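# Shelve the mug on the pantry's second level, close door

## Task

Stand the mug upright on the pantry cabinet's second level counted upward from its floor (the cabinet's floor is level one, the first shelf above it is level two), then close the cabinet door. It fails if the mug drops more than a few centimetres, is struck hard or is not left upright, or if the robot tips over or is left leaning.

## Robot and tools

ROBOT. TidyBot++: a 0.54 x 0.50 x 0.38 m base on four powered casters carrying one seven-joint arm that ends in a right hand with five fingers. The shoulder sits 0.12 m ahead of the base centre, 0.68 m up. Link lengths: upper arm 0.42, forearm 0.31, hand 0.32 m to the hand point. The arm begins folded, hand pointing down, poking up to 0.15 m past the base front. Two cameras: base_camera and wrist_camera (on the wrist, little-finger side, aimed at the hand point). A reference image can be reopened with show_instructions (no arguments).

FRAMES. Base frame: origin on the floor beneath the base centre, x ahead, y to the left, z up, in metres. hand_pose and hand_target are reported in it. Odometry frame: the base frame as it stood at scene start; base_odometry (x, y in m, heading in rad, left positive, -3.142 to 3.142) counts wheel turns only, so slip shows up as travel. base_tilt gives forward/right lean in degrees.

move. One action per call, built from any of base, joints, target, plus optional speeds and min_time_s; all parts start together. With no action it just reports state and images.
- base: an object of relative offsets from where the base is now, along its own axes: translate_m (forward +, -2 to 2 m), strafe_m (left +, -2 to 2 m), rotate_rad (counter-clockwise from above +, -6.3 to 6.3 rad). Not a pose.
- joints: absolute angles by name, in rad. joint_1_rad (vertical swivel, positive = clockwise from above, opposite to heading), joint_2_rad shoulder -2.249 to 2.249, joint_3_rad upper-arm twist, joint_4_rad elbow -2.579 to 2.579, joint_5_rad forearm twist, joint_6_rad wrist -2.099 to 2.099, joint_7_rad hand roll. Joints 1, 3, 5, 7 are unlimited and go the short way; for bigger turns send steps below half a revolution. Hand keys, each -1 to 1 (+1 open/straight, -1 closed): hand_little, hand_ring, hand_middle, hand_index, hand_thumb_bend, hand_thumb_turn (+1 beside palm, -1 opposite the fingers). Settings: hand_force_limit -1 to 1 (about 0 N to 10 N fingertip, 15 N for thumb motors), hand_speed -0.96 to 1 (full speed from +0.48 up; scene starts at -0.8 with force limit 0). A camera-forward posture: 0, -1.2, 3.142, -2.03, 0, -0.203, -1.832.
- target: one list of seven numbers, an absolute hand pose in the base frame: x, y, z in metres, then quaternion qw, qx, qy, qz, as hand_pose prints it. With target, joints may hold only the hand keys. The arm solver picks the joint angles and may swing the elbow; usually it settles within about 4 cm and 10 degrees. To fix position, add (wanted minus read hand_pose) to your last target. To hold still while loaded, resend hand_target, not hand_pose. Unreachable poses wander up to 10 s and end in time_out.
- speeds: caps for this action only: translate_m or strafe_m 0.05 to 0.5 m/s (state one for a combined drive), rotate_rad 0.1 to 1.57 rad/s.
- min_time_s: 0.1 to 8 s, the shortest duration of each arm motion.
- cameras: list of base_camera, wrist_camera or all; [] means none.
- blocking: true (default) waits until everything rests; false returns in about 0.5 s while motion continues.
Any action is capped at 15 s; base moves at 14 s. Unknown keys make a call invalid; out-of-range numbers get it refused, and a refusal or an unplanned stop cancels the rest of that reply's move/wait/finished_scene calls.

wait(seconds 0 to 10, cameras): lets time pass without new commands; returns early once earlier moves rest. stop(cameras): brakes all running motions; braked parts report stopped and keep holding. zoom_image(camera, region [x0, y0, x1, y1] pixels from top-left, at most 504 x 504) enlarges part of the latest image. finished_scene(scene: current scene number) ends the scene for good; the goal must stay true with the robot idle.

RESULTS. move: done, or the worst status. pictures: order of returned images. base_status, joint_status, hand_status: done, moving, off_target (resting short, maybe still pushing), stopped, contact_stop, time_out, not_followed, torque_fault, limit_stop_at_motor_heat. "pose unreachable" or "joint command not followed" (with cause:) means the arm targets were withheld, e.g. self-collision. joint_positions: current values on command scales. hand_stopped_by: six words for little, ring, middle, index, thumb_bend, thumb_turn: moving, target, force, stalled, fault. little_load_n etc.: fingertip force in N, positive pushing open; a dropped grip reads near 0. motor_effort: percent of each motor's maximum, peak of the last action in brackets. on_its_own: unrequested behaviour. ARM HIT, MOTOR HOT, OVER-TEMPERATURE FAULT flag hits and heat.

GRIPPING. A finger motor moves only when its target changes by at least 0.002; it halts at the target or when load hits hand_force_limit, then locks. For a gentle hold close at hand_speed -0.94 or below. With the thumb turned in, the hand wraps objects 0.035 to 0.065 m thick or handles down to about 0.025 m; with the thumb open, four fingers can hook a 0.005 to 0.03 m bar. The hand point is 0.045 m in front of the palm; its +z runs along straight fingers, +y out of the palm.

CAUTIONS. The arm does not avoid obstacles and keeps pushing when blocked; no check keeps it off the base. Raised-arm snags while driving, or reaching far and swinging sideways, can topple the robot; back off to right it. Hard hits trigger torque faults (arm frozen 10 s). Loads make the arm sag; don't command a loaded joint to its current reading. Lower objects gently, avoid drops, slams and strong pushes on the cabinet or the object being moved, and don't overload fingers. Loose objects may get nudged occasionally.

Each tool is called after ">>>" as name(argument=value, ...) on one line, values as JSON.

Reference images:

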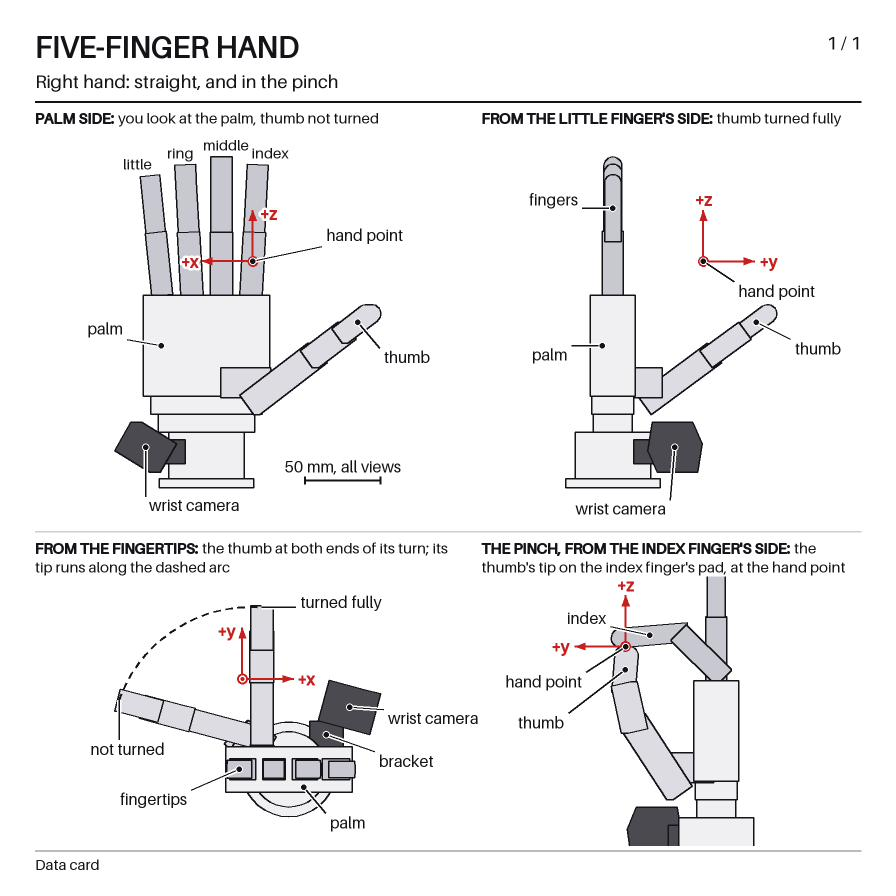

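## Session

>>> move()

Scene clock: 0.00 s.
base_odometry: x=+0.000 y=+0.000 heading=+0.000
base_tilt: forward=-0.3 right=-0.2
base_status: not commanded
joint_positions: joint_1_rad=-0.006 joint_2_rad=-0.324 joint_3_rad=+3.150 joint_4_rad=-2.552 joint_5_rad=-0.016 joint_6_rad=-0.866 joint_7_rad=+1.549 hand_little=+1.000 hand_ring=+1.000 hand_middle=+1.000 hand_index=+1.000 hand_thumb_turn=+1.000 hand_thumb_bend=+1.000 hand_force_limit=+0.000 hand_speed=-0.800
joint_status: not commanded
hand_stopped_by: target,target,target,target,target,target
little_load_n: 0.0
ring_load_n: 0.0
middle_load_n: -0.5
index_load_n: 0.0
thumb_bend_load_n: 0.0
thumb_turn_load_n: 0.0
motor_effort: joint_1_rad=+1 joint_2_rad=-2 joint_3_rad=+1 joint_4_rad=+9 joint_5_rad=+0 joint_6_rad=+0 joint_7_rad=+0
hand_pose: x=+0.2823 y=+0.0643 z=+0.5696 quat_wxyz=(+0.024, +0.017, +1.000, +0.008) (m; base frame)
hand_target: x=+0.2812 y=+0.0643 z=+0.5689 quat_wxyz=(+0.023, +0.017, +1.000, +0.008) (m; base frame)
hand_status: not commanded
pictures: base_camera, wrist_camera
Images, in order (width x height): base_camera 644x364, wrist_camera 504x504.

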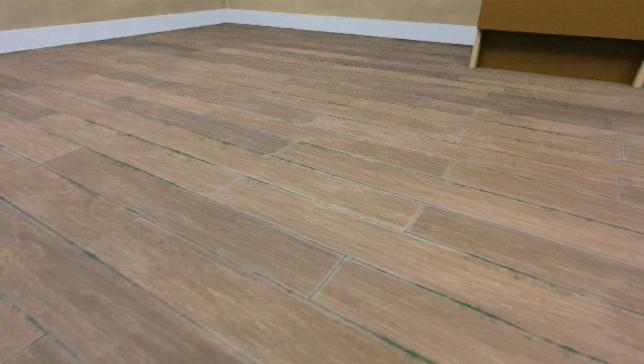

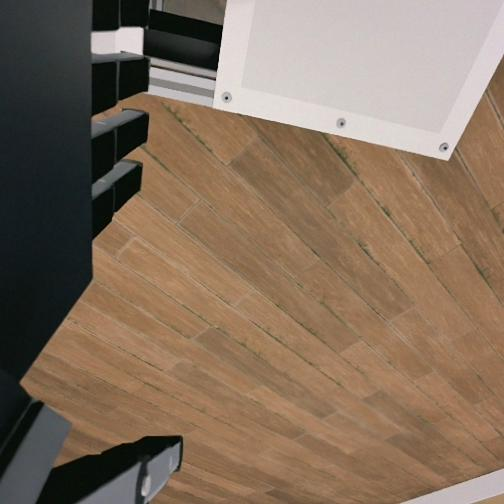

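>>> move(joints={"joint_1_rad":0,"joint_2_rad":-1.2,"joint_3_rad":3.142,"joint_4_rad":-2.03,"joint_5_rad":0,"joint_6_rad":-0.203,"joint_7_rad":-1.832}, cameras=["all"])

>>> move(base={"rotate_rad":-0.9}, cameras=["all"])

>>> move(base={"rotate_rad":-0.9}, cameras=["all"])

>>> move(base={"rotate_rad":-0.9}, cameras=["all"])

>>> move(base={"rotate_rad":-0.9}, cameras=["all"])

>>> move(base={"rotate_rad":-0.9}, cameras=["all"])

>>> move(base={"rotate_rad":-0.9}, cameras=["all"])

Scene clock: 3.70 s.
move: done
base_odometry: x=+0.000 y=+0.000 heading=+0.000
base_tilt: forward=-0.3 right=-0.2
base_status: not commanded
joint_positions: joint_1_rad=-0.006 joint_2_rad=-1.189 joint_3_rad=+3.150 joint_4_rad=-2.041 joint_5_rad=-0.016 joint_6_rad=-0.249 joint_7_rad=+4.405 hand_little=+1.000 hand_ring=+1.000 hand_middle=+1.000 hand_index=+1.000 hand_thumb_turn=+1.000 hand_thumb_bend=+1.000 hand_force_limit=+0.000 hand_speed=-0.800
joint_status: all done
hand_stopped_by: target,target,target,target,target,target
little_load_n: 0.0
ring_load_n: 0.0
middle_load_n: 0.0
index_load_n: 0.0
thumb_bend_load_n: 0.0
thumb_turn_load_n: 0.0
motor_effort: joint_1_rad=+1(2) joint_2_rad=+14(16) joint_3_rad=+1(3) joint_4_rad=+13(16) joint_5_rad=+0(1) joint_6_rad=+6(9) joint_7_rad=-1(2)
hand_pose: x=+0.2745 y=-0.0481 z=+1.1479 quat_wxyz=(+0.141, -0.516, +0.085, -0.840) (m; base frame)
hand_target: x=+0.2586 y=-0.0490 z=+1.1725 quat_wxyz=(+0.113, -0.490, +0.065, -0.862) (m; base frame)
hand_status: not commanded
pictures: base_camera, wrist_camera
Images, in order (width x height): base_camera 644x364, wrist_camera 504x504.

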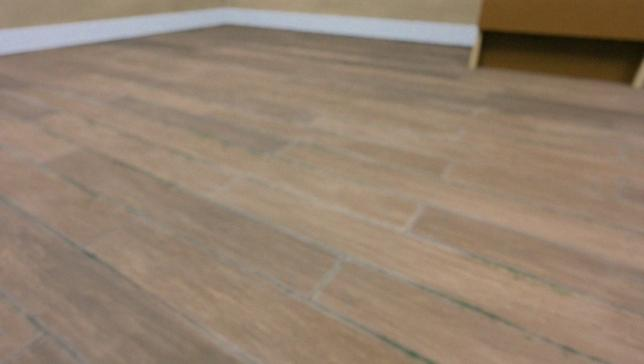

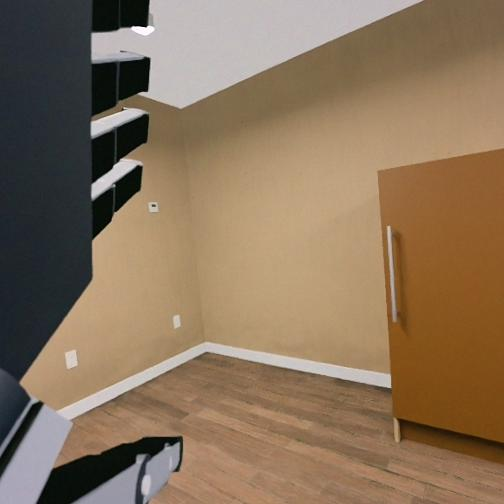

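Scene clock: 5.50 s.
move: done
base_odometry: x=+0.000 y=+0.000 heading=-0.899
base_tilt: forward=-0.3 right=-0.2
base_status: done
joint_positions: joint_1_rad=-0.006 joint_2_rad=-1.189 joint_3_rad=+3.150 joint_4_rad=-2.041 joint_5_rad=-0.016 joint_6_rad=-0.249 joint_7_rad=+4.408 hand_little=+1.000 hand_ring=+1.000 hand_middle=+1.000 hand_index=+1.000 hand_thumb_turn=+1.000 hand_thumb_bend=+1.000 hand_force_limit=+0.000 hand_speed=-0.800
joint_status: not commanded
hand_stopped_by: target,target,target,target,target,target
little_load_n: 0.0
ring_load_n: 0.0
middle_load_n: 0.0
index_load_n: 0.0
thumb_bend_load_n: 0.0
thumb_turn_load_n: 0.0
motor_effort: joint_1_rad=+1(2) joint_2_rad=+14(14) joint_3_rad=+1(1) joint_4_rad=+12(13) joint_5_rad=+0(0) joint_6_rad=+7(8) joint_7_rad=+0(1)
hand_pose: x=+0.2745 y=-0.0483 z=+1.1480 quat_wxyz=(+0.140, -0.516, +0.085, -0.841) (m; base frame)
hand_target: x=+0.2586 y=-0.0490 z=+1.1725 quat_wxyz=(+0.113, -0.490, +0.065, -0.862) (m; base frame)
hand_status: not commanded
pictures: base_camera, wrist_camera
Images, in order (width x height): base_camera 644x364, wrist_camera 504x504.

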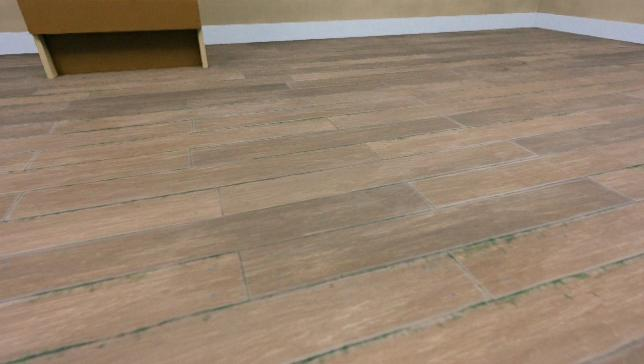

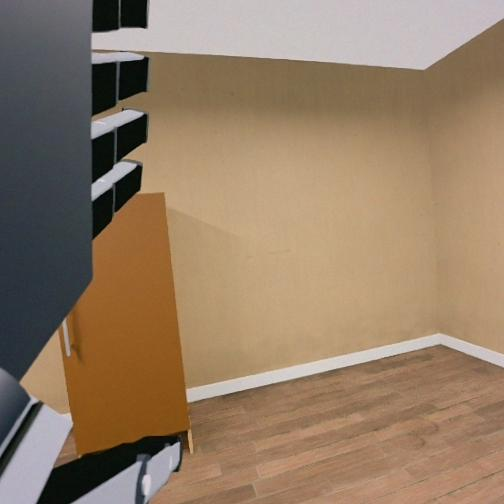

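Scene clock: 7.30 s.
move: done
base_odometry: x=+0.000 y=+0.000 heading=-1.797
base_tilt: forward=-0.3 right=-0.2
base_status: done
joint_positions: joint_1_rad=-0.006 joint_2_rad=-1.189 joint_3_rad=+3.150 joint_4_rad=-2.041 joint_5_rad=-0.016 joint_6_rad=-0.249 joint_7_rad=+4.408 hand_little=+1.000 hand_ring=+1.000 hand_middle=+1.000 hand_index=+1.000 hand_thumb_turn=+1.000 hand_thumb_bend=+1.000 hand_force_limit=+0.000 hand_speed=-0.800
joint_status: not commanded
hand_stopped_by: target,target,target,target,target,target
little_load_n: -0.5
ring_load_n: 0.0
middle_load_n: 0.0
index_load_n: 0.0
thumb_bend_load_n: 0.0
thumb_turn_load_n: 0.0
motor_effort: joint_1_rad=+0(2) joint_2_rad=+14(14) joint_3_rad=+1(1) joint_4_rad=+12(13) joint_5_rad=+0(0) joint_6_rad=+7(8) joint_7_rad=-1(1)
hand_pose: x=+0.2745 y=-0.0483 z=+1.1480 quat_wxyz=(+0.140, -0.516, +0.085, -0.841) (m; base frame)
hand_target: x=+0.2586 y=-0.0490 z=+1.1725 quat_wxyz=(+0.113, -0.490, +0.065, -0.862) (m; base frame)
hand_status: not commanded
pictures: base_camera, wrist_camera
Images, in order (width x height): base_camera 644x364, wrist_camera 504x504.

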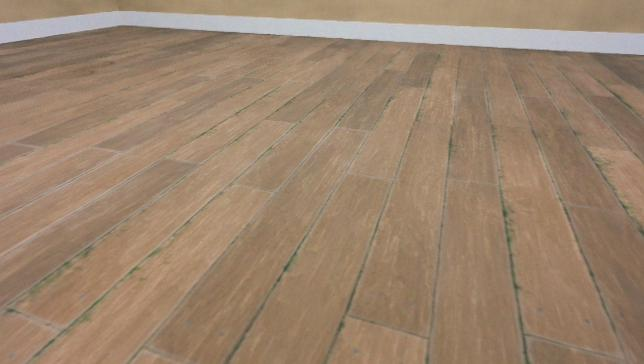

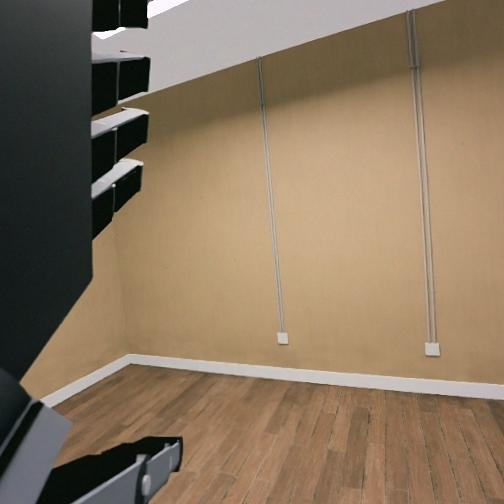

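Scene clock: 9.10 s.
move: done
base_odometry: x=+0.000 y=+0.000 heading=-2.696
base_tilt: forward=-0.3 right=-0.2
base_status: done
joint_positions: joint_1_rad=-0.006 joint_2_rad=-1.189 joint_3_rad=+3.150 joint_4_rad=-2.041 joint_5_rad=-0.016 joint_6_rad=-0.249 joint_7_rad=+4.408 hand_little=+1.000 hand_ring=+1.000 hand_middle=+1.000 hand_index=+1.000 hand_thumb_turn=+1.000 hand_thumb_bend=+1.000 hand_force_limit=+0.000 hand_speed=-0.800
joint_status: not commanded
hand_stopped_by: target,target,target,target,target,target
little_load_n: 0.0
ring_load_n: 0.0
middle_load_n: 0.0
index_load_n: 0.0
thumb_bend_load_n: 0.0
thumb_turn_load_n: 0.0
motor_effort: joint_1_rad=+1(3) joint_2_rad=+14(14) joint_3_rad=+1(1) joint_4_rad=+12(13) joint_5_rad=+0(0) joint_6_rad=+7(8) joint_7_rad=-1(1)
hand_pose: x=+0.2745 y=-0.0483 z=+1.1480 quat_wxyz=(+0.140, -0.516, +0.085, -0.841) (m; base frame)
hand_target: x=+0.2586 y=-0.0490 z=+1.1725 quat_wxyz=(+0.113, -0.490, +0.065, -0.862) (m; base frame)
hand_status: not commanded
pictures: base_camera, wrist_camera
Images, in order (width x height): base_camera 644x364, wrist_camera 504x504.

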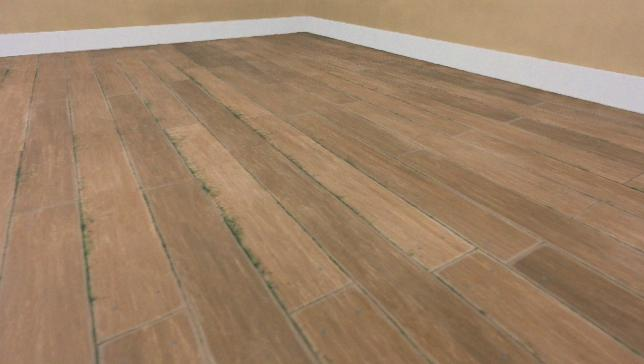

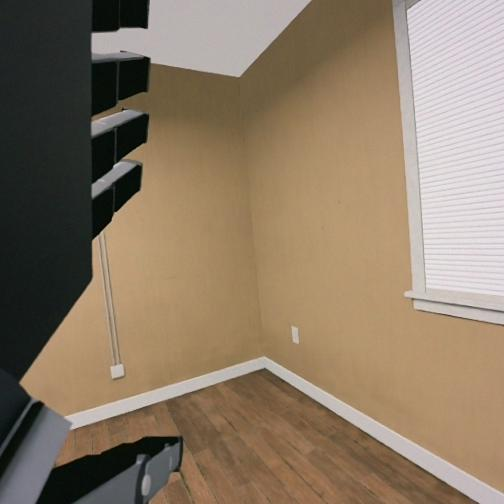

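Scene clock: 10.90 s.
move: done
base_odometry: x=+0.000 y=+0.000 heading=+2.689
base_tilt: forward=-0.3 right=-0.2
base_status: done
joint_positions: joint_1_rad=-0.006 joint_2_rad=-1.189 joint_3_rad=+3.150 joint_4_rad=-2.041 joint_5_rad=-0.016 joint_6_rad=-0.249 joint_7_rad=+4.408 hand_little=+1.000 hand_ring=+1.000 hand_middle=+1.000 hand_index=+1.000 hand_thumb_turn=+1.000 hand_thumb_bend=+1.000 hand_force_limit=+0.000 hand_speed=-0.800
joint_status: not commanded
hand_stopped_by: target,target,target,target,target,target
little_load_n: 0.0
ring_load_n: 0.0
middle_load_n: 0.0
index_load_n: 0.0
thumb_bend_load_n: 0.0
thumb_turn_load_n: 0.0
motor_effort: joint_1_rad=+0(2) joint_2_rad=+14(14) joint_3_rad=+1(2) joint_4_rad=+12(13) joint_5_rad=+0(0) joint_6_rad=+7(8) joint_7_rad=+0(1)
hand_pose: x=+0.2745 y=-0.0483 z=+1.1480 quat_wxyz=(+0.140, -0.516, +0.085, -0.841) (m; base frame)
hand_target: x=+0.2586 y=-0.0490 z=+1.1725 quat_wxyz=(+0.113, -0.490, +0.065, -0.862) (m; base frame)
hand_status: not commanded
pictures: base_camera, wrist_camera
Images, in order (width x height): base_camera 644x364, wrist_camera 504x504.

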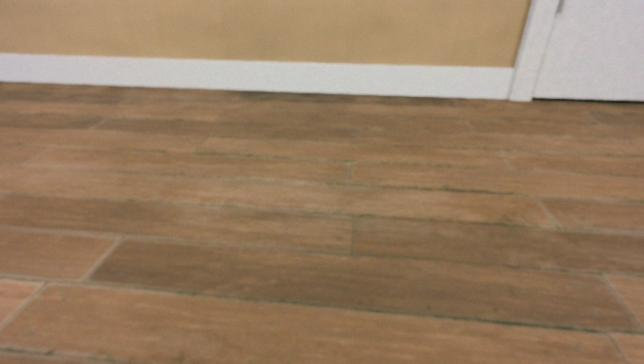

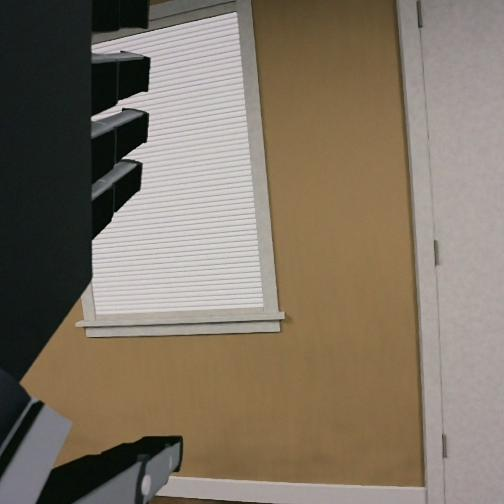

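Scene clock: 12.70 s.
move: done
base_odometry: x=+0.000 y=+0.000 heading=+1.790
base_tilt: forward=-0.3 right=-0.2
base_status: done
joint_positions: joint_1_rad=-0.006 joint_2_rad=-1.189 joint_3_rad=+3.150 joint_4_rad=-2.041 joint_5_rad=-0.016 joint_6_rad=-0.249 joint_7_rad=+4.408 hand_little=+1.000 hand_ring=+1.000 hand_middle=+1.000 hand_index=+1.000 hand_thumb_turn=+1.000 hand_thumb_bend=+1.000 hand_force_limit=+0.000 hand_speed=-0.800
joint_status: not commanded
hand_stopped_by: target,target,target,target,target,target
little_load_n: 0.0
ring_load_n: 0.0
middle_load_n: 0.0
index_load_n: 0.0
thumb_bend_load_n: 0.0
thumb_turn_load_n: 0.0
motor_effort: joint_1_rad=+1(2) joint_2_rad=+13(14) joint_3_rad=+1(1) joint_4_rad=+12(13) joint_5_rad=+0(0) joint_6_rad=+6(8) joint_7_rad=+0(1)
hand_pose: x=+0.2745 y=-0.0483 z=+1.1480 quat_wxyz=(+0.140, -0.516, +0.085, -0.841) (m; base frame)
hand_target: x=+0.2586 y=-0.0490 z=+1.1725 quat_wxyz=(+0.113, -0.490, +0.065, -0.862) (m; base frame)
hand_status: not commanded
pictures: base_camera, wrist_camera
Images, in order (width x height): base_camera 644x364, wrist_camera 504x504.

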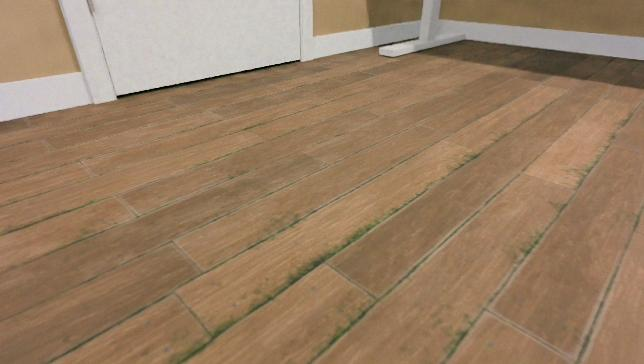

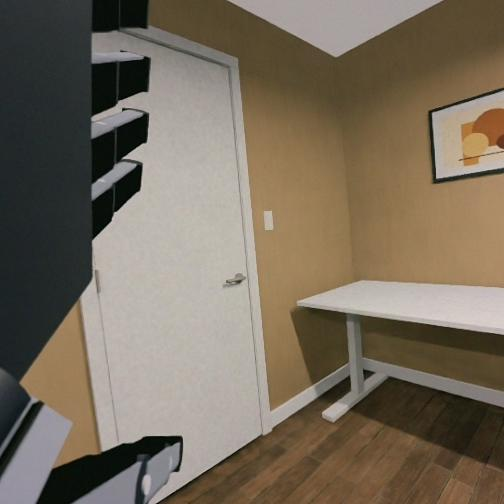

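Scene clock: 14.50 s.
move: done
base_odometry: x=+0.000 y=+0.000 heading=+0.891
base_tilt: forward=-0.3 right=-0.2
base_status: done
joint_positions: joint_1_rad=-0.006 joint_2_rad=-1.189 joint_3_rad=+3.150 joint_4_rad=-2.041 joint_5_rad=-0.016 joint_6_rad=-0.249 joint_7_rad=+4.408 hand_little=+1.000 hand_ring=+1.000 hand_middle=+1.000 hand_index=+1.000 hand_thumb_turn=+1.000 hand_thumb_bend=+1.000 hand_force_limit=+0.000 hand_speed=-0.800
joint_status: not commanded
hand_stopped_by: target,target,target,target,target,target
little_load_n: 0.0
ring_load_n: 0.0
middle_load_n: 0.0
index_load_n: 0.0
thumb_bend_load_n: 0.0
thumb_turn_load_n: 0.0
motor_effort: joint_1_rad=+1(2) joint_2_rad=+14(14) joint_3_rad=+1(1) joint_4_rad=+11(13) joint_5_rad=+0(0) joint_6_rad=+7(8) joint_7_rad=-1(1)
hand_pose: x=+0.2745 y=-0.0483 z=+1.1481 quat_wxyz=(+0.140, -0.516, +0.085, -0.841) (m; base frame)
hand_target: x=+0.2586 y=-0.0490 z=+1.1725 quat_wxyz=(+0.113, -0.490, +0.065, -0.862) (m; base frame)
hand_status: not commanded
pictures: base_camera, wrist_camera
Images, in order (width x height): base_camera 644x364, wrist_camera 504x504.

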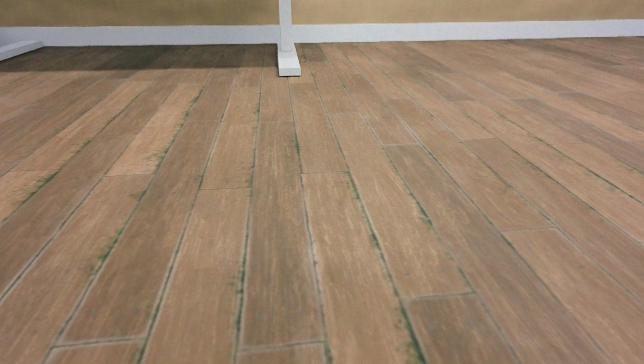

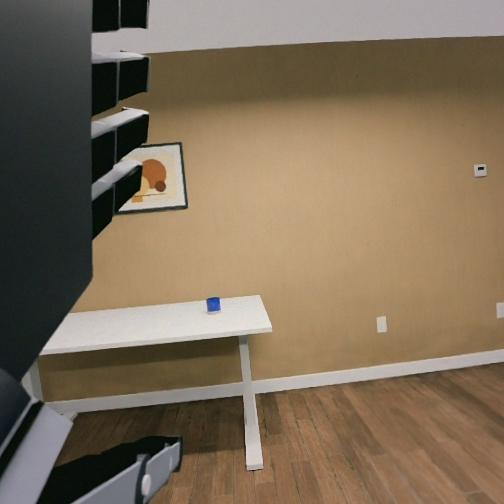

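>>> move(base={"rotate_rad":-1.4}, cameras=["all"])

Scene clock: 18.87 s.
move: done
base_odometry: x=+0.000 y=+0.000 heading=-0.507
base_tilt: forward=-0.3 right=-0.2
base_status: done
joint_positions: joint_1_rad=-0.006 joint_2_rad=-1.189 joint_3_rad=+3.150 joint_4_rad=-2.041 joint_5_rad=-0.016 joint_6_rad=-0.249 joint_7_rad=+4.408 hand_little=+1.000 hand_ring=+1.000 hand_middle=+1.000 hand_index=+1.000 hand_thumb_turn=+1.000 hand_thumb_bend=+1.000 hand_force_limit=+0.000 hand_speed=-0.800
joint_status: not commanded
hand_stopped_by: target,target,target,target,target,target
little_load_n: 0.0
ring_load_n: 0.0
middle_load_n: 0.0
index_load_n: 0.0
thumb_bend_load_n: 0.0
thumb_turn_load_n: 0.0
motor_effort: joint_1_rad=+0(2) joint_2_rad=+14(14) joint_3_rad=+0(1) joint_4_rad=+12(13) joint_5_rad=+0(0) joint_6_rad=+6(8) joint_7_rad=+0(1)
hand_pose: x=+0.2745 y=-0.0483 z=+1.1481 quat_wxyz=(+0.140, -0.516, +0.085, -0.841) (m; base frame)
hand_target: x=+0.2586 y=-0.0490 z=+1.1725 quat_wxyz=(+0.113, -0.490, +0.065, -0.862) (m; base frame)
hand_status: not commanded
pictures: base_camera, wrist_camera
Images, in order (width x height): base_camera 644x364, wrist_camera 504x504.

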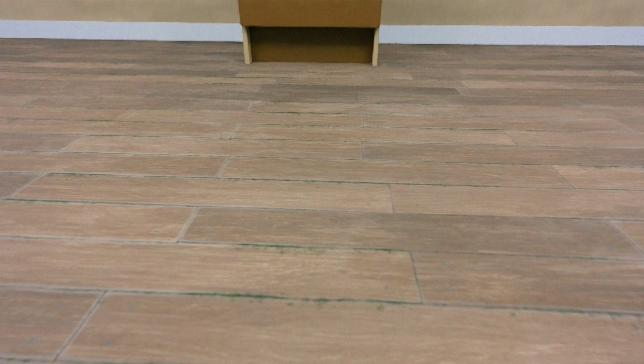

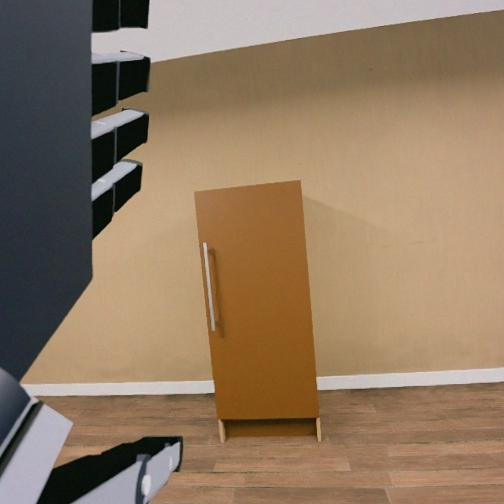

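>>> move(base={"rotate_rad":-0.03})

>>> move(base={"translate_m":0.5}, cameras=["all"])

Scene clock: 19.70 s.
move: done
base_odometry: x=+0.000 y=+0.000 heading=-0.536
base_tilt: forward=-0.3 right=-0.2
base_status: done
joint_positions: joint_1_rad=-0.006 joint_2_rad=-1.189 joint_3_rad=+3.150 joint_4_rad=-2.041 joint_5_rad=-0.016 joint_6_rad=-0.249 joint_7_rad=+4.408 hand_little=+1.000 hand_ring=+1.000 hand_middle=+1.000 hand_index=+1.000 hand_thumb_turn=+1.000 hand_thumb_bend=+1.000 hand_force_limit=+0.000 hand_speed=-0.800
joint_status: not commanded
hand_stopped_by: target,target,target,target,target,target
little_load_n: 0.0
ring_load_n: 0.0
middle_load_n: 0.0
index_load_n: 0.0
thumb_bend_load_n: 0.0
thumb_turn_load_n: 0.0
motor_effort: joint_1_rad=+1(2) joint_2_rad=+14(14) joint_3_rad=+1(2) joint_4_rad=+11(13) joint_5_rad=+0(0) joint_6_rad=+7(8) joint_7_rad=-1(1)
hand_pose: x=+0.2744 y=-0.0483 z=+1.1481 quat_wxyz=(+0.140, -0.516, +0.085, -0.841) (m; base frame)
hand_target: x=+0.2586 y=-0.0490 z=+1.1725 quat_wxyz=(+0.113, -0.490, +0.065, -0.862) (m; base frame)
hand_status: not commanded
pictures: none

Scene clock: 21.93 s.
move: done
base_odometry: x=+0.430 y=-0.256 heading=-0.537
base_tilt: forward=-0.3 right=-0.2
base_status: done
joint_positions: joint_1_rad=-0.006 joint_2_rad=-1.191 joint_3_rad=+3.150 joint_4_rad=-2.041 joint_5_rad=-0.016 joint_6_rad=-0.246 joint_7_rad=+4.408 hand_little=+1.000 hand_ring=+1.000 hand_middle=+1.000 hand_index=+1.000 hand_thumb_turn=+1.000 hand_thumb_bend=+1.000 hand_force_limit=+0.000 hand_speed=-0.800
joint_status: not commanded
hand_stopped_by: target,target,target,target,target,target
little_load_n: 0.0
ring_load_n: 0.0
middle_load_n: 0.0
index_load_n: 0.0
thumb_bend_load_n: 0.0
thumb_turn_load_n: 0.0
motor_effort: joint_1_rad=+1(2) joint_2_rad=+14(17) joint_3_rad=+1(2) joint_4_rad=+12(13) joint_5_rad=+0(0) joint_6_rad=+6(8) joint_7_rad=-1(1)
hand_pose: x=+0.2733 y=-0.0483 z=+1.1495 quat_wxyz=(+0.140, -0.514, +0.084, -0.842) (m; base frame)
hand_target: x=+0.2586 y=-0.0490 z=+1.1725 quat_wxyz=(+0.113, -0.490, +0.065, -0.862) (m; base frame)
hand_status: not commanded
pictures: base_camera, wrist_camera
Images, in order (width x height): base_camera 644x364, wrist_camera 504x504.

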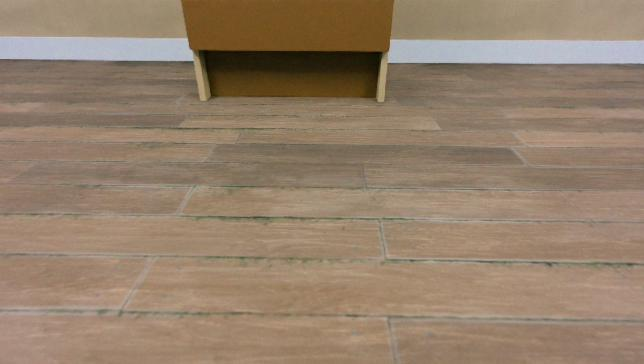

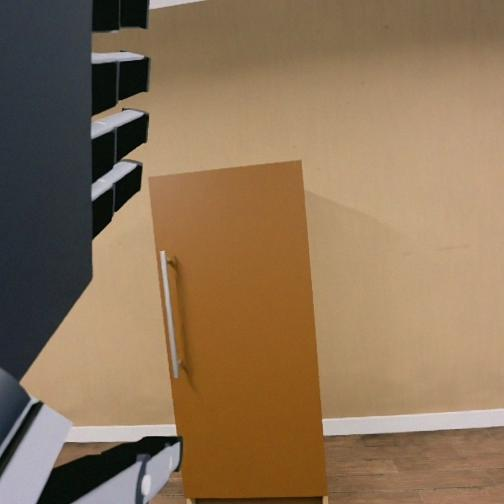

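>>> zoom_image(camera="wrist_camera", region=[130, 230, 250, 400])

Scaled by 2.965 from the camera's 504x504 image, which has a finer 720x720 frame.

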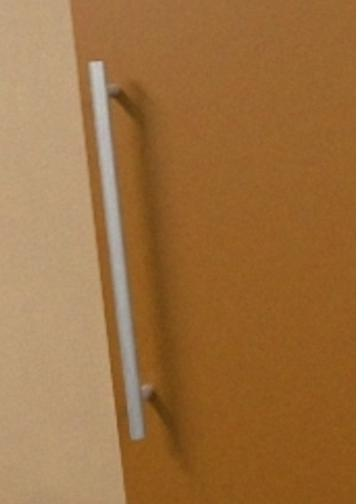

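>>> move(joints={"joint_1_rad":0,"joint_2_rad":0.45,"joint_3_rad":3.142,"joint_4_rad":-1.9,"joint_5_rad":0,"joint_6_rad":0.78,"joint_7_rad":1.57}, base={"strafe_m":0.2}, cameras=["all"], min_time_s=3)

Scene clock: 26.90 s.
move: done
base_odometry: x=+0.532 y=-0.084 heading=-0.537
base_tilt: forward=-0.3 right=-0.2
base_status: done
joint_positions: joint_1_rad=-0.005 joint_2_rad=+0.430 joint_3_rad=+3.149 joint_4_rad=-1.918 joint_5_rad=-0.016 joint_6_rad=+0.733 joint_7_rad=+1.615 hand_little=+1.000 hand_ring=+1.000 hand_middle=+1.000 hand_index=+1.000 hand_thumb_turn=+1.000 hand_thumb_bend=+1.000 hand_force_limit=+0.000 hand_speed=-0.800
joint_status: all done
hand_stopped_by: target,target,target,target,target,target
little_load_n: 0.0
ring_load_n: 0.0
middle_load_n: 0.0
index_load_n: 0.0
thumb_bend_load_n: 0.0
thumb_turn_load_n: 0.0
motor_effort: joint_1_rad=+1(4) joint_2_rad=-27(28) joint_3_rad=+0(4) joint_4_rad=+12(16) joint_5_rad=+0(1) joint_6_rad=+8(9) joint_7_rad=-1(2)
hand_pose: x=+0.8423 y=+0.0588 z=+0.8576 quat_wxyz=(+0.691, -0.009, +0.723, -0.017) (m; base frame)
hand_target: x=+0.8478 y=+0.0613 z=+0.8709 quat_wxyz=(+0.707, +0.000, +0.707, +0.000) (m; base frame)
hand_status: not commanded
pictures: base_camera, wrist_camera
Images, in order (width x height): base_camera 644x364, wrist_camera 504x504.

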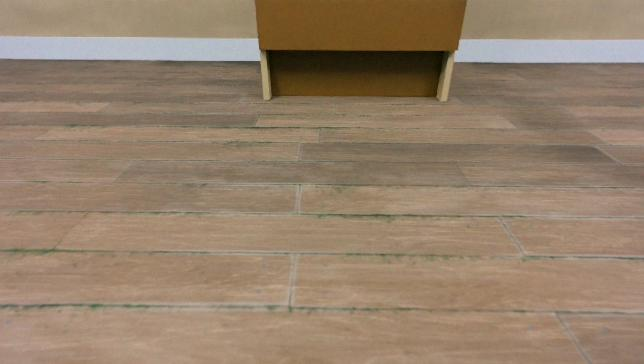

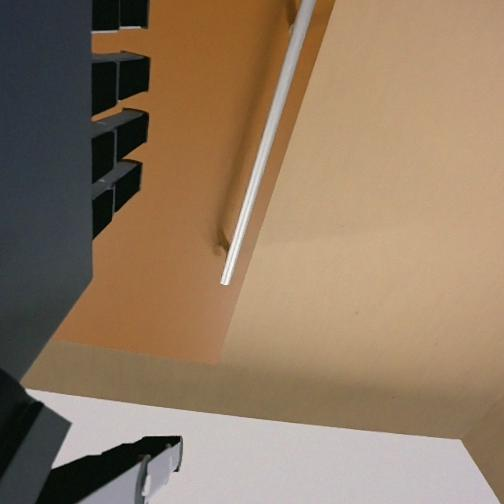

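>>> move(joints={"hand_little":0,"hand_ring":0,"hand_middle":0,"hand_index":0}, base={"translate_m":0.2}, cameras=["all"])

Scene clock: 30.13 s.
move: done
base_odometry: x=+0.704 y=-0.186 heading=-0.537
base_tilt: forward=-0.3 right=-0.2
base_status: done
joint_positions: joint_1_rad=-0.005 joint_2_rad=+0.436 joint_3_rad=+3.149 joint_4_rad=-1.912 joint_5_rad=-0.016 joint_6_rad=+0.737 joint_7_rad=+1.613 hand_little=+0.000 hand_ring=+0.000 hand_middle=+0.000 hand_index=+0.000 hand_thumb_turn=+1.000 hand_thumb_bend=+1.000 hand_force_limit=+0.000 hand_speed=-0.800
joint_status: all done
hand_stopped_by: target,target,target,target,target,target
little_load_n: 0.0
ring_load_n: 0.0
middle_load_n: 0.0
index_load_n: 0.0
thumb_bend_load_n: 0.0
thumb_turn_load_n: 0.0
motor_effort: joint_1_rad=+0(2) joint_2_rad=-26(28) joint_3_rad=+0(1) joint_4_rad=+12(14) joint_5_rad=+0(0) joint_6_rad=+9(9) joint_7_rad=-1(2)
hand_pose: x=+0.8446 y=+0.0588 z=+0.8580 quat_wxyz=(+0.692, -0.008, +0.721, -0.016) (m; base frame)
hand_target: x=+0.8478 y=+0.0613 z=+0.8709 quat_wxyz=(+0.707, +0.000, +0.707, +0.000) (m; base frame)
hand_status: not commanded
pictures: base_camera, wrist_camera
Images, in order (width x height): base_camera 644x364, wrist_camera 504x504.

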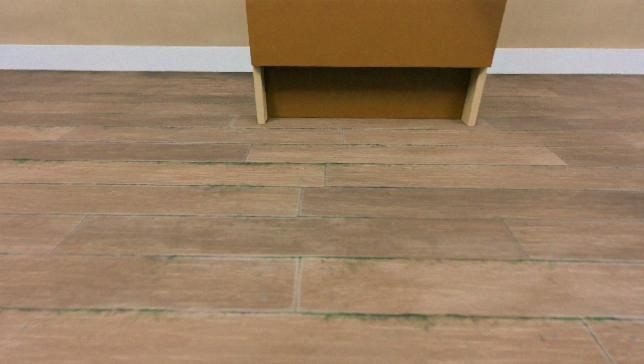

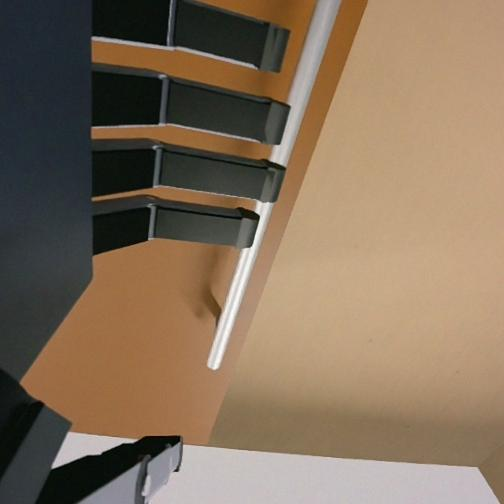

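>>> move(base={"translate_m":0.12}, speeds={"translate_m":0.2}, cameras=["all"])

Scene clock: 31.77 s.
move: done
base_odometry: x=+0.808 y=-0.247 heading=-0.536
base_tilt: forward=-0.3 right=-0.2
base_status: done
joint_positions: joint_1_rad=-0.005 joint_2_rad=+0.437 joint_3_rad=+3.149 joint_4_rad=-1.912 joint_5_rad=-0.016 joint_6_rad=+0.737 joint_7_rad=+1.613 hand_little=+0.000 hand_ring=+0.000 hand_middle=+0.000 hand_index=+0.000 hand_thumb_turn=+1.000 hand_thumb_bend=+1.000 hand_force_limit=+0.000 hand_speed=-0.800
joint_status: not commanded
hand_stopped_by: target,target,target,target,target,target
little_load_n: 0.0
ring_load_n: 0.0
middle_load_n: 0.0
index_load_n: 0.5
thumb_bend_load_n: 0.0
thumb_turn_load_n: 0.0
motor_effort: joint_1_rad=+0(3) joint_2_rad=-26(29) joint_3_rad=+0(1) joint_4_rad=+12(13) joint_5_rad=+0(1) joint_6_rad=+7(9) joint_7_rad=-1(1)
hand_pose: x=+0.8448 y=+0.0588 z=+0.8581 quat_wxyz=(+0.692, -0.008, +0.721, -0.016) (m; base frame)
hand_target: x=+0.8478 y=+0.0613 z=+0.8709 quat_wxyz=(+0.707, +0.000, +0.707, +0.000) (m; base frame)
hand_status: not commanded
pictures: base_camera, wrist_camera
Images, in order (width x height): base_camera 644x364, wrist_camera 504x504.

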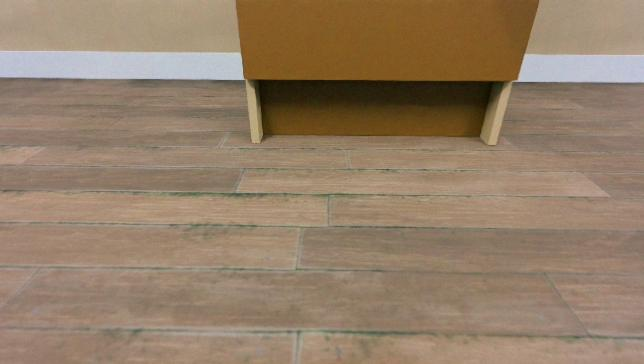

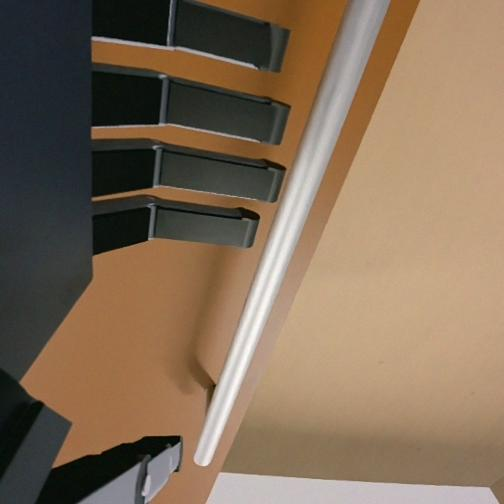

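>>> zoom_image(camera="wrist_camera", region=[140, 240, 340, 504])

Scaled by 1.909 from the camera's 504x504 image, which has a finer 720x720 frame.

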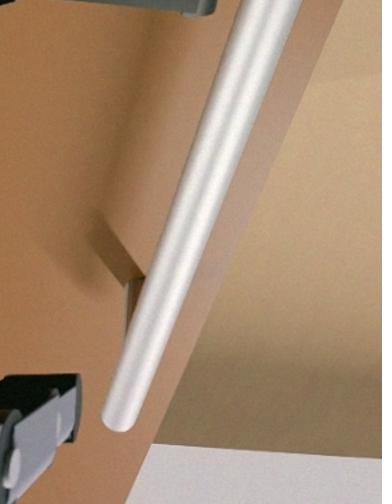

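>>> move(base={"translate_m":0.05}, speeds={"translate_m":0.1}, cameras=["wrist_camera"])

Scene clock: 33.40 s.
move: done
base_odometry: x=+0.851 y=-0.273 heading=-0.536
base_tilt: forward=-0.3 right=-0.2
base_status: done
joint_positions: joint_1_rad=-0.005 joint_2_rad=+0.438 joint_3_rad=+3.149 joint_4_rad=-1.911 joint_5_rad=-0.016 joint_6_rad=+0.738 joint_7_rad=+1.613 hand_little=+0.000 hand_ring=+0.000 hand_middle=+0.000 hand_index=+0.000 hand_thumb_turn=+1.000 hand_thumb_bend=+1.000 hand_force_limit=+0.000 hand_speed=-0.800
joint_status: not commanded
hand_stopped_by: target,target,target,target,target,target
little_load_n: 0.0
ring_load_n: 0.0
middle_load_n: 0.0
index_load_n: 0.0
thumb_bend_load_n: 0.0
thumb_turn_load_n: 0.0
motor_effort: joint_1_rad=+1(3) joint_2_rad=-27(29) joint_3_rad=+0(1) joint_4_rad=+11(13) joint_5_rad=+0(1) joint_6_rad=+7(9) joint_7_rad=+0(1)
hand_pose: x=+0.8452 y=+0.0588 z=+0.8577 quat_wxyz=(+0.692, -0.008, +0.721, -0.016) (m; base frame)
hand_target: x=+0.8478 y=+0.0613 z=+0.8709 quat_wxyz=(+0.707, +0.000, +0.707, +0.000) (m; base frame)
hand_status: not commanded
pictures: wrist_camera
Images, in order (width x height): wrist_camera 504x504.

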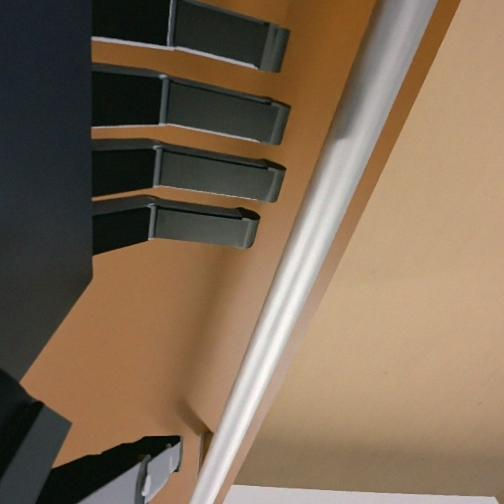

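>>> move(base={"translate_m":0.012}, speeds={"translate_m":0.1})

>>> move(base={"strafe_m":0.03}, speeds={"strafe_m":0.05}, cameras=["wrist_camera"])

Scene clock: 34.27 s.
move: done
base_odometry: x=+0.861 y=-0.279 heading=-0.536
base_tilt: forward=-0.3 right=-0.2
base_status: done
joint_positions: joint_1_rad=-0.005 joint_2_rad=+0.441 joint_3_rad=+3.149 joint_4_rad=-1.909 joint_5_rad=-0.016 joint_6_rad=+0.738 joint_7_rad=+1.613 hand_little=+0.000 hand_ring=+0.000 hand_middle=+0.000 hand_index=+0.000 hand_thumb_turn=+1.000 hand_thumb_bend=+1.000 hand_force_limit=+0.000 hand_speed=-0.800
joint_status: not commanded
hand_stopped_by: target,target,target,target,target,target
little_load_n: 0.0
ring_load_n: 0.0
middle_load_n: -0.5
index_load_n: 0.0
thumb_bend_load_n: 0.0
thumb_turn_load_n: 0.0
motor_effort: joint_1_rad=+1(2) joint_2_rad=-26(29) joint_3_rad=+0(2) joint_4_rad=+11(14) joint_5_rad=+0(0) joint_6_rad=+8(9) joint_7_rad=+0(1)
hand_pose: x=+0.8459 y=+0.0588 z=+0.8567 quat_wxyz=(+0.692, -0.008, +0.722, -0.016) (m; base frame)
hand_target: x=+0.8478 y=+0.0613 z=+0.8709 quat_wxyz=(+0.707, +0.000, +0.707, +0.000) (m; base frame)
hand_status: not commanded
pictures: none

Scene clock: 35.33 s.
move: done
base_odometry: x=+0.877 y=-0.253 heading=-0.536
base_tilt: forward=-0.3 right=-0.2
base_status: done
joint_positions: joint_1_rad=+0.008 joint_2_rad=+0.441 joint_3_rad=+3.151 joint_4_rad=-1.909 joint_5_rad=-0.016 joint_6_rad=+0.738 joint_7_rad=+1.613 hand_little=+0.000 hand_ring=+0.000 hand_middle=+0.000 hand_index=+0.000 hand_thumb_turn=+1.000 hand_thumb_bend=+1.000 hand_force_limit=+0.000 hand_speed=-0.800
joint_status: not commanded
hand_stopped_by: target,target,target,target,target,target
little_load_n: 0.0
ring_load_n: 0.0
middle_load_n: 1.5
index_load_n: 0.0
thumb_bend_load_n: 0.0
thumb_turn_load_n: 0.0
motor_effort: joint_1_rad=-1(7) joint_2_rad=-27(27) joint_3_rad=-2(5) joint_4_rad=+12(13) joint_5_rad=+1(4) joint_6_rad=+7(9) joint_7_rad=-1(1)
hand_pose: x=+0.8468 y=+0.0476 z=+0.8568 quat_wxyz=(+0.692, -0.002, +0.722, -0.021) (m; base frame)
hand_target: x=+0.8478 y=+0.0613 z=+0.8709 quat_wxyz=(+0.707, +0.000, +0.707, +0.000) (m; base frame)
hand_status: not commanded
pictures: wrist_camera
Images, in order (width x height): wrist_camera 504x504.

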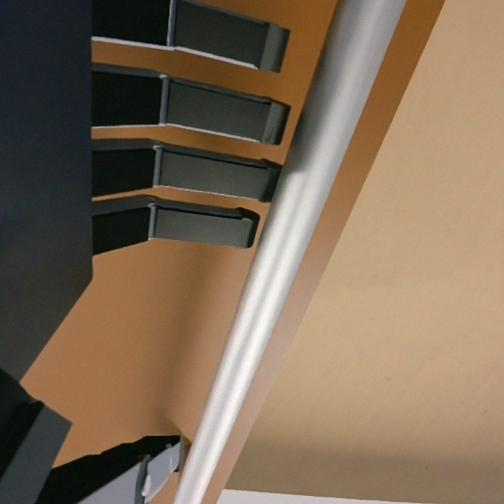

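>>> move(base={"strafe_m":-0.03}, speeds={"strafe_m":0.1})

>>> move(base={"translate_m":0.015}, speeds={"translate_m":0.1}, cameras=["wrist_camera"])

Scene clock: 36.33 s.
move: done
base_odometry: x=+0.862 y=-0.279 heading=-0.535
base_tilt: forward=-0.3 right=-0.2
base_status: done
joint_positions: joint_1_rad=+0.003 joint_2_rad=+0.441 joint_3_rad=+3.149 joint_4_rad=-1.909 joint_5_rad=-0.016 joint_6_rad=+0.738 joint_7_rad=+1.613 hand_little=+0.000 hand_ring=+0.000 hand_middle=+0.000 hand_index=+0.000 hand_thumb_turn=+1.000 hand_thumb_bend=+1.000 hand_force_limit=+0.000 hand_speed=-0.800
joint_status: not commanded
hand_stopped_by: target,target,target,target,target,target
little_load_n: 0.0
ring_load_n: 0.0
middle_load_n: 0.0
index_load_n: 0.0
thumb_bend_load_n: 0.0
thumb_turn_load_n: 0.0
motor_effort: joint_1_rad=+1(4) joint_2_rad=-27(30) joint_3_rad=+1(2) joint_4_rad=+12(13) joint_5_rad=+0(1) joint_6_rad=+7(9) joint_7_rad=+0(1)
hand_pose: x=+0.8464 y=+0.0521 z=+0.8569 quat_wxyz=(+0.692, -0.004, +0.721, -0.019) (m; base frame)
hand_target: x=+0.8478 y=+0.0613 z=+0.8709 quat_wxyz=(+0.707, +0.000, +0.707, +0.000) (m; base frame)
hand_status: not commanded
pictures: none

Scene clock: 37.07 s.
move: done
base_odometry: x=+0.875 y=-0.286 heading=-0.536
base_tilt: forward=-0.3 right=-0.2
base_status: done
joint_positions: joint_1_rad=+0.003 joint_2_rad=+0.443 joint_3_rad=+3.149 joint_4_rad=-1.908 joint_5_rad=-0.016 joint_6_rad=+0.739 joint_7_rad=+1.613 hand_little=+0.000 hand_ring=+0.000 hand_middle=+0.000 hand_index=+0.000 hand_thumb_turn=+1.000 hand_thumb_bend=+1.000 hand_force_limit=+0.000 hand_speed=-0.800
joint_status: not commanded
hand_stopped_by: target,target,target,target,target,target
little_load_n: 0.0
ring_load_n: -0.5
middle_load_n: 0.0
index_load_n: 0.0
thumb_bend_load_n: 0.0
thumb_turn_load_n: 0.0
motor_effort: joint_1_rad=+0(4) joint_2_rad=-26(30) joint_3_rad=+0(1) joint_4_rad=+13(13) joint_5_rad=+0(1) joint_6_rad=+7(9) joint_7_rad=+0(1)
hand_pose: x=+0.8471 y=+0.0521 z=+0.8560 quat_wxyz=(+0.692, -0.004, +0.722, -0.019) (m; base frame)
hand_target: x=+0.8478 y=+0.0613 z=+0.8709 quat_wxyz=(+0.707, +0.000, +0.707, +0.000) (m; base frame)
hand_status: not commanded
pictures: wrist_camera
Images, in order (width x height): wrist_camera 504x504.

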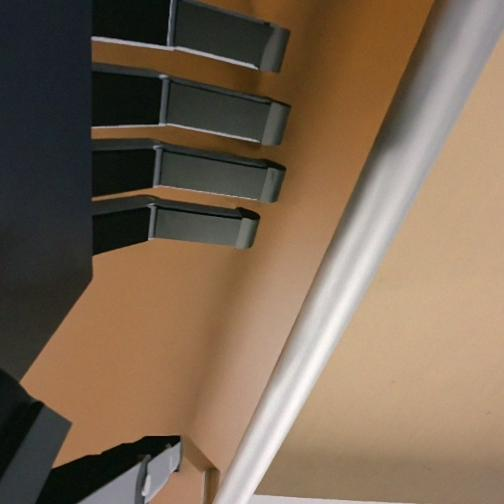

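>>> move(base={"translate_m":0.01}, speeds={"translate_m":0.1}, cameras=["wrist_camera"])

>>> move(base={"strafe_m":0.035}, speeds={"strafe_m":0.05}, cameras=["wrist_camera"])

Scene clock: 37.87 s.
move: done
base_odometry: x=+0.883 y=-0.291 heading=-0.536
base_tilt: forward=-0.3 right=-0.2
base_status: done
joint_positions: joint_1_rad=+0.003 joint_2_rad=+0.444 joint_3_rad=+3.149 joint_4_rad=-1.908 joint_5_rad=-0.016 joint_6_rad=+0.739 joint_7_rad=+1.613 hand_little=+0.000 hand_ring=+0.000 hand_middle=+0.000 hand_index=+0.000 hand_thumb_turn=+1.000 hand_thumb_bend=+1.000 hand_force_limit=+0.000 hand_speed=-0.800
joint_status: not commanded
hand_stopped_by: target,target,target,target,target,target
little_load_n: 0.0
ring_load_n: 0.0
middle_load_n: 0.5
index_load_n: 0.0
thumb_bend_load_n: 0.0
thumb_turn_load_n: -0.5
motor_effort: joint_1_rad=+2(2) joint_2_rad=-26(30) joint_3_rad=+0(1) joint_4_rad=+11(13) joint_5_rad=+0(0) joint_6_rad=+7(8) joint_7_rad=+0(1)
hand_pose: x=+0.8474 y=+0.0521 z=+0.8555 quat_wxyz=(+0.692, -0.004, +0.722, -0.019) (m; base frame)
hand_target: x=+0.8478 y=+0.0613 z=+0.8709 quat_wxyz=(+0.707, +0.000, +0.707, +0.000) (m; base frame)
hand_status: not commanded
pictures: wrist_camera
Images, in order (width x height): wrist_camera 504x504.

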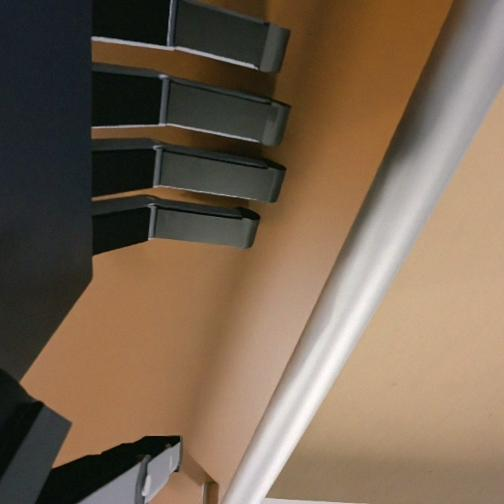

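Scene clock: 39.07 s.
move: done
base_odometry: x=+0.902 y=-0.261 heading=-0.536
base_tilt: forward=-0.3 right=-0.2
base_status: done
joint_positions: joint_1_rad=+0.003 joint_2_rad=+0.444 joint_3_rad=+3.149 joint_4_rad=-1.908 joint_5_rad=-0.016 joint_6_rad=+0.739 joint_7_rad=+1.613 hand_little=+0.000 hand_ring=+0.000 hand_middle=+0.000 hand_index=+0.000 hand_thumb_turn=+1.000 hand_thumb_bend=+1.000 hand_force_limit=+0.000 hand_speed=-0.800
joint_status: not commanded
hand_stopped_by: target,target,target,target,target,target
little_load_n: 0.0
ring_load_n: 0.0
middle_load_n: 0.0
index_load_n: 0.0
thumb_bend_load_n: 0.0
thumb_turn_load_n: 0.0
motor_effort: joint_1_rad=+1(3) joint_2_rad=-26(27) joint_3_rad=+0(2) joint_4_rad=+12(13) joint_5_rad=+0(1) joint_6_rad=+8(8) joint_7_rad=+0(1)
hand_pose: x=+0.8474 y=+0.0522 z=+0.8555 quat_wxyz=(+0.692, -0.004, +0.722, -0.019) (m; base frame)
hand_target: x=+0.8478 y=+0.0613 z=+0.8709 quat_wxyz=(+0.707, +0.000, +0.707, +0.000) (m; base frame)
hand_status: not commanded
pictures: wrist_camera
Images, in order (width x height): wrist_camera 504x504.

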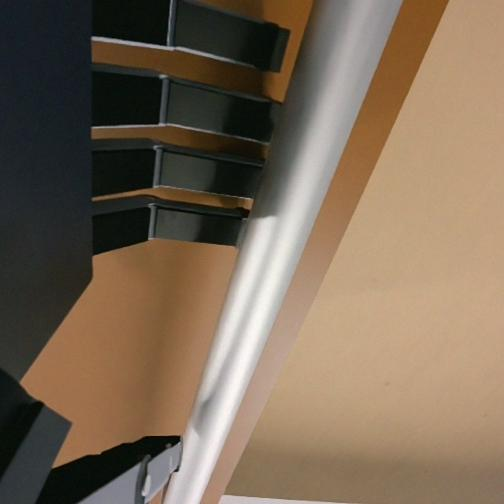

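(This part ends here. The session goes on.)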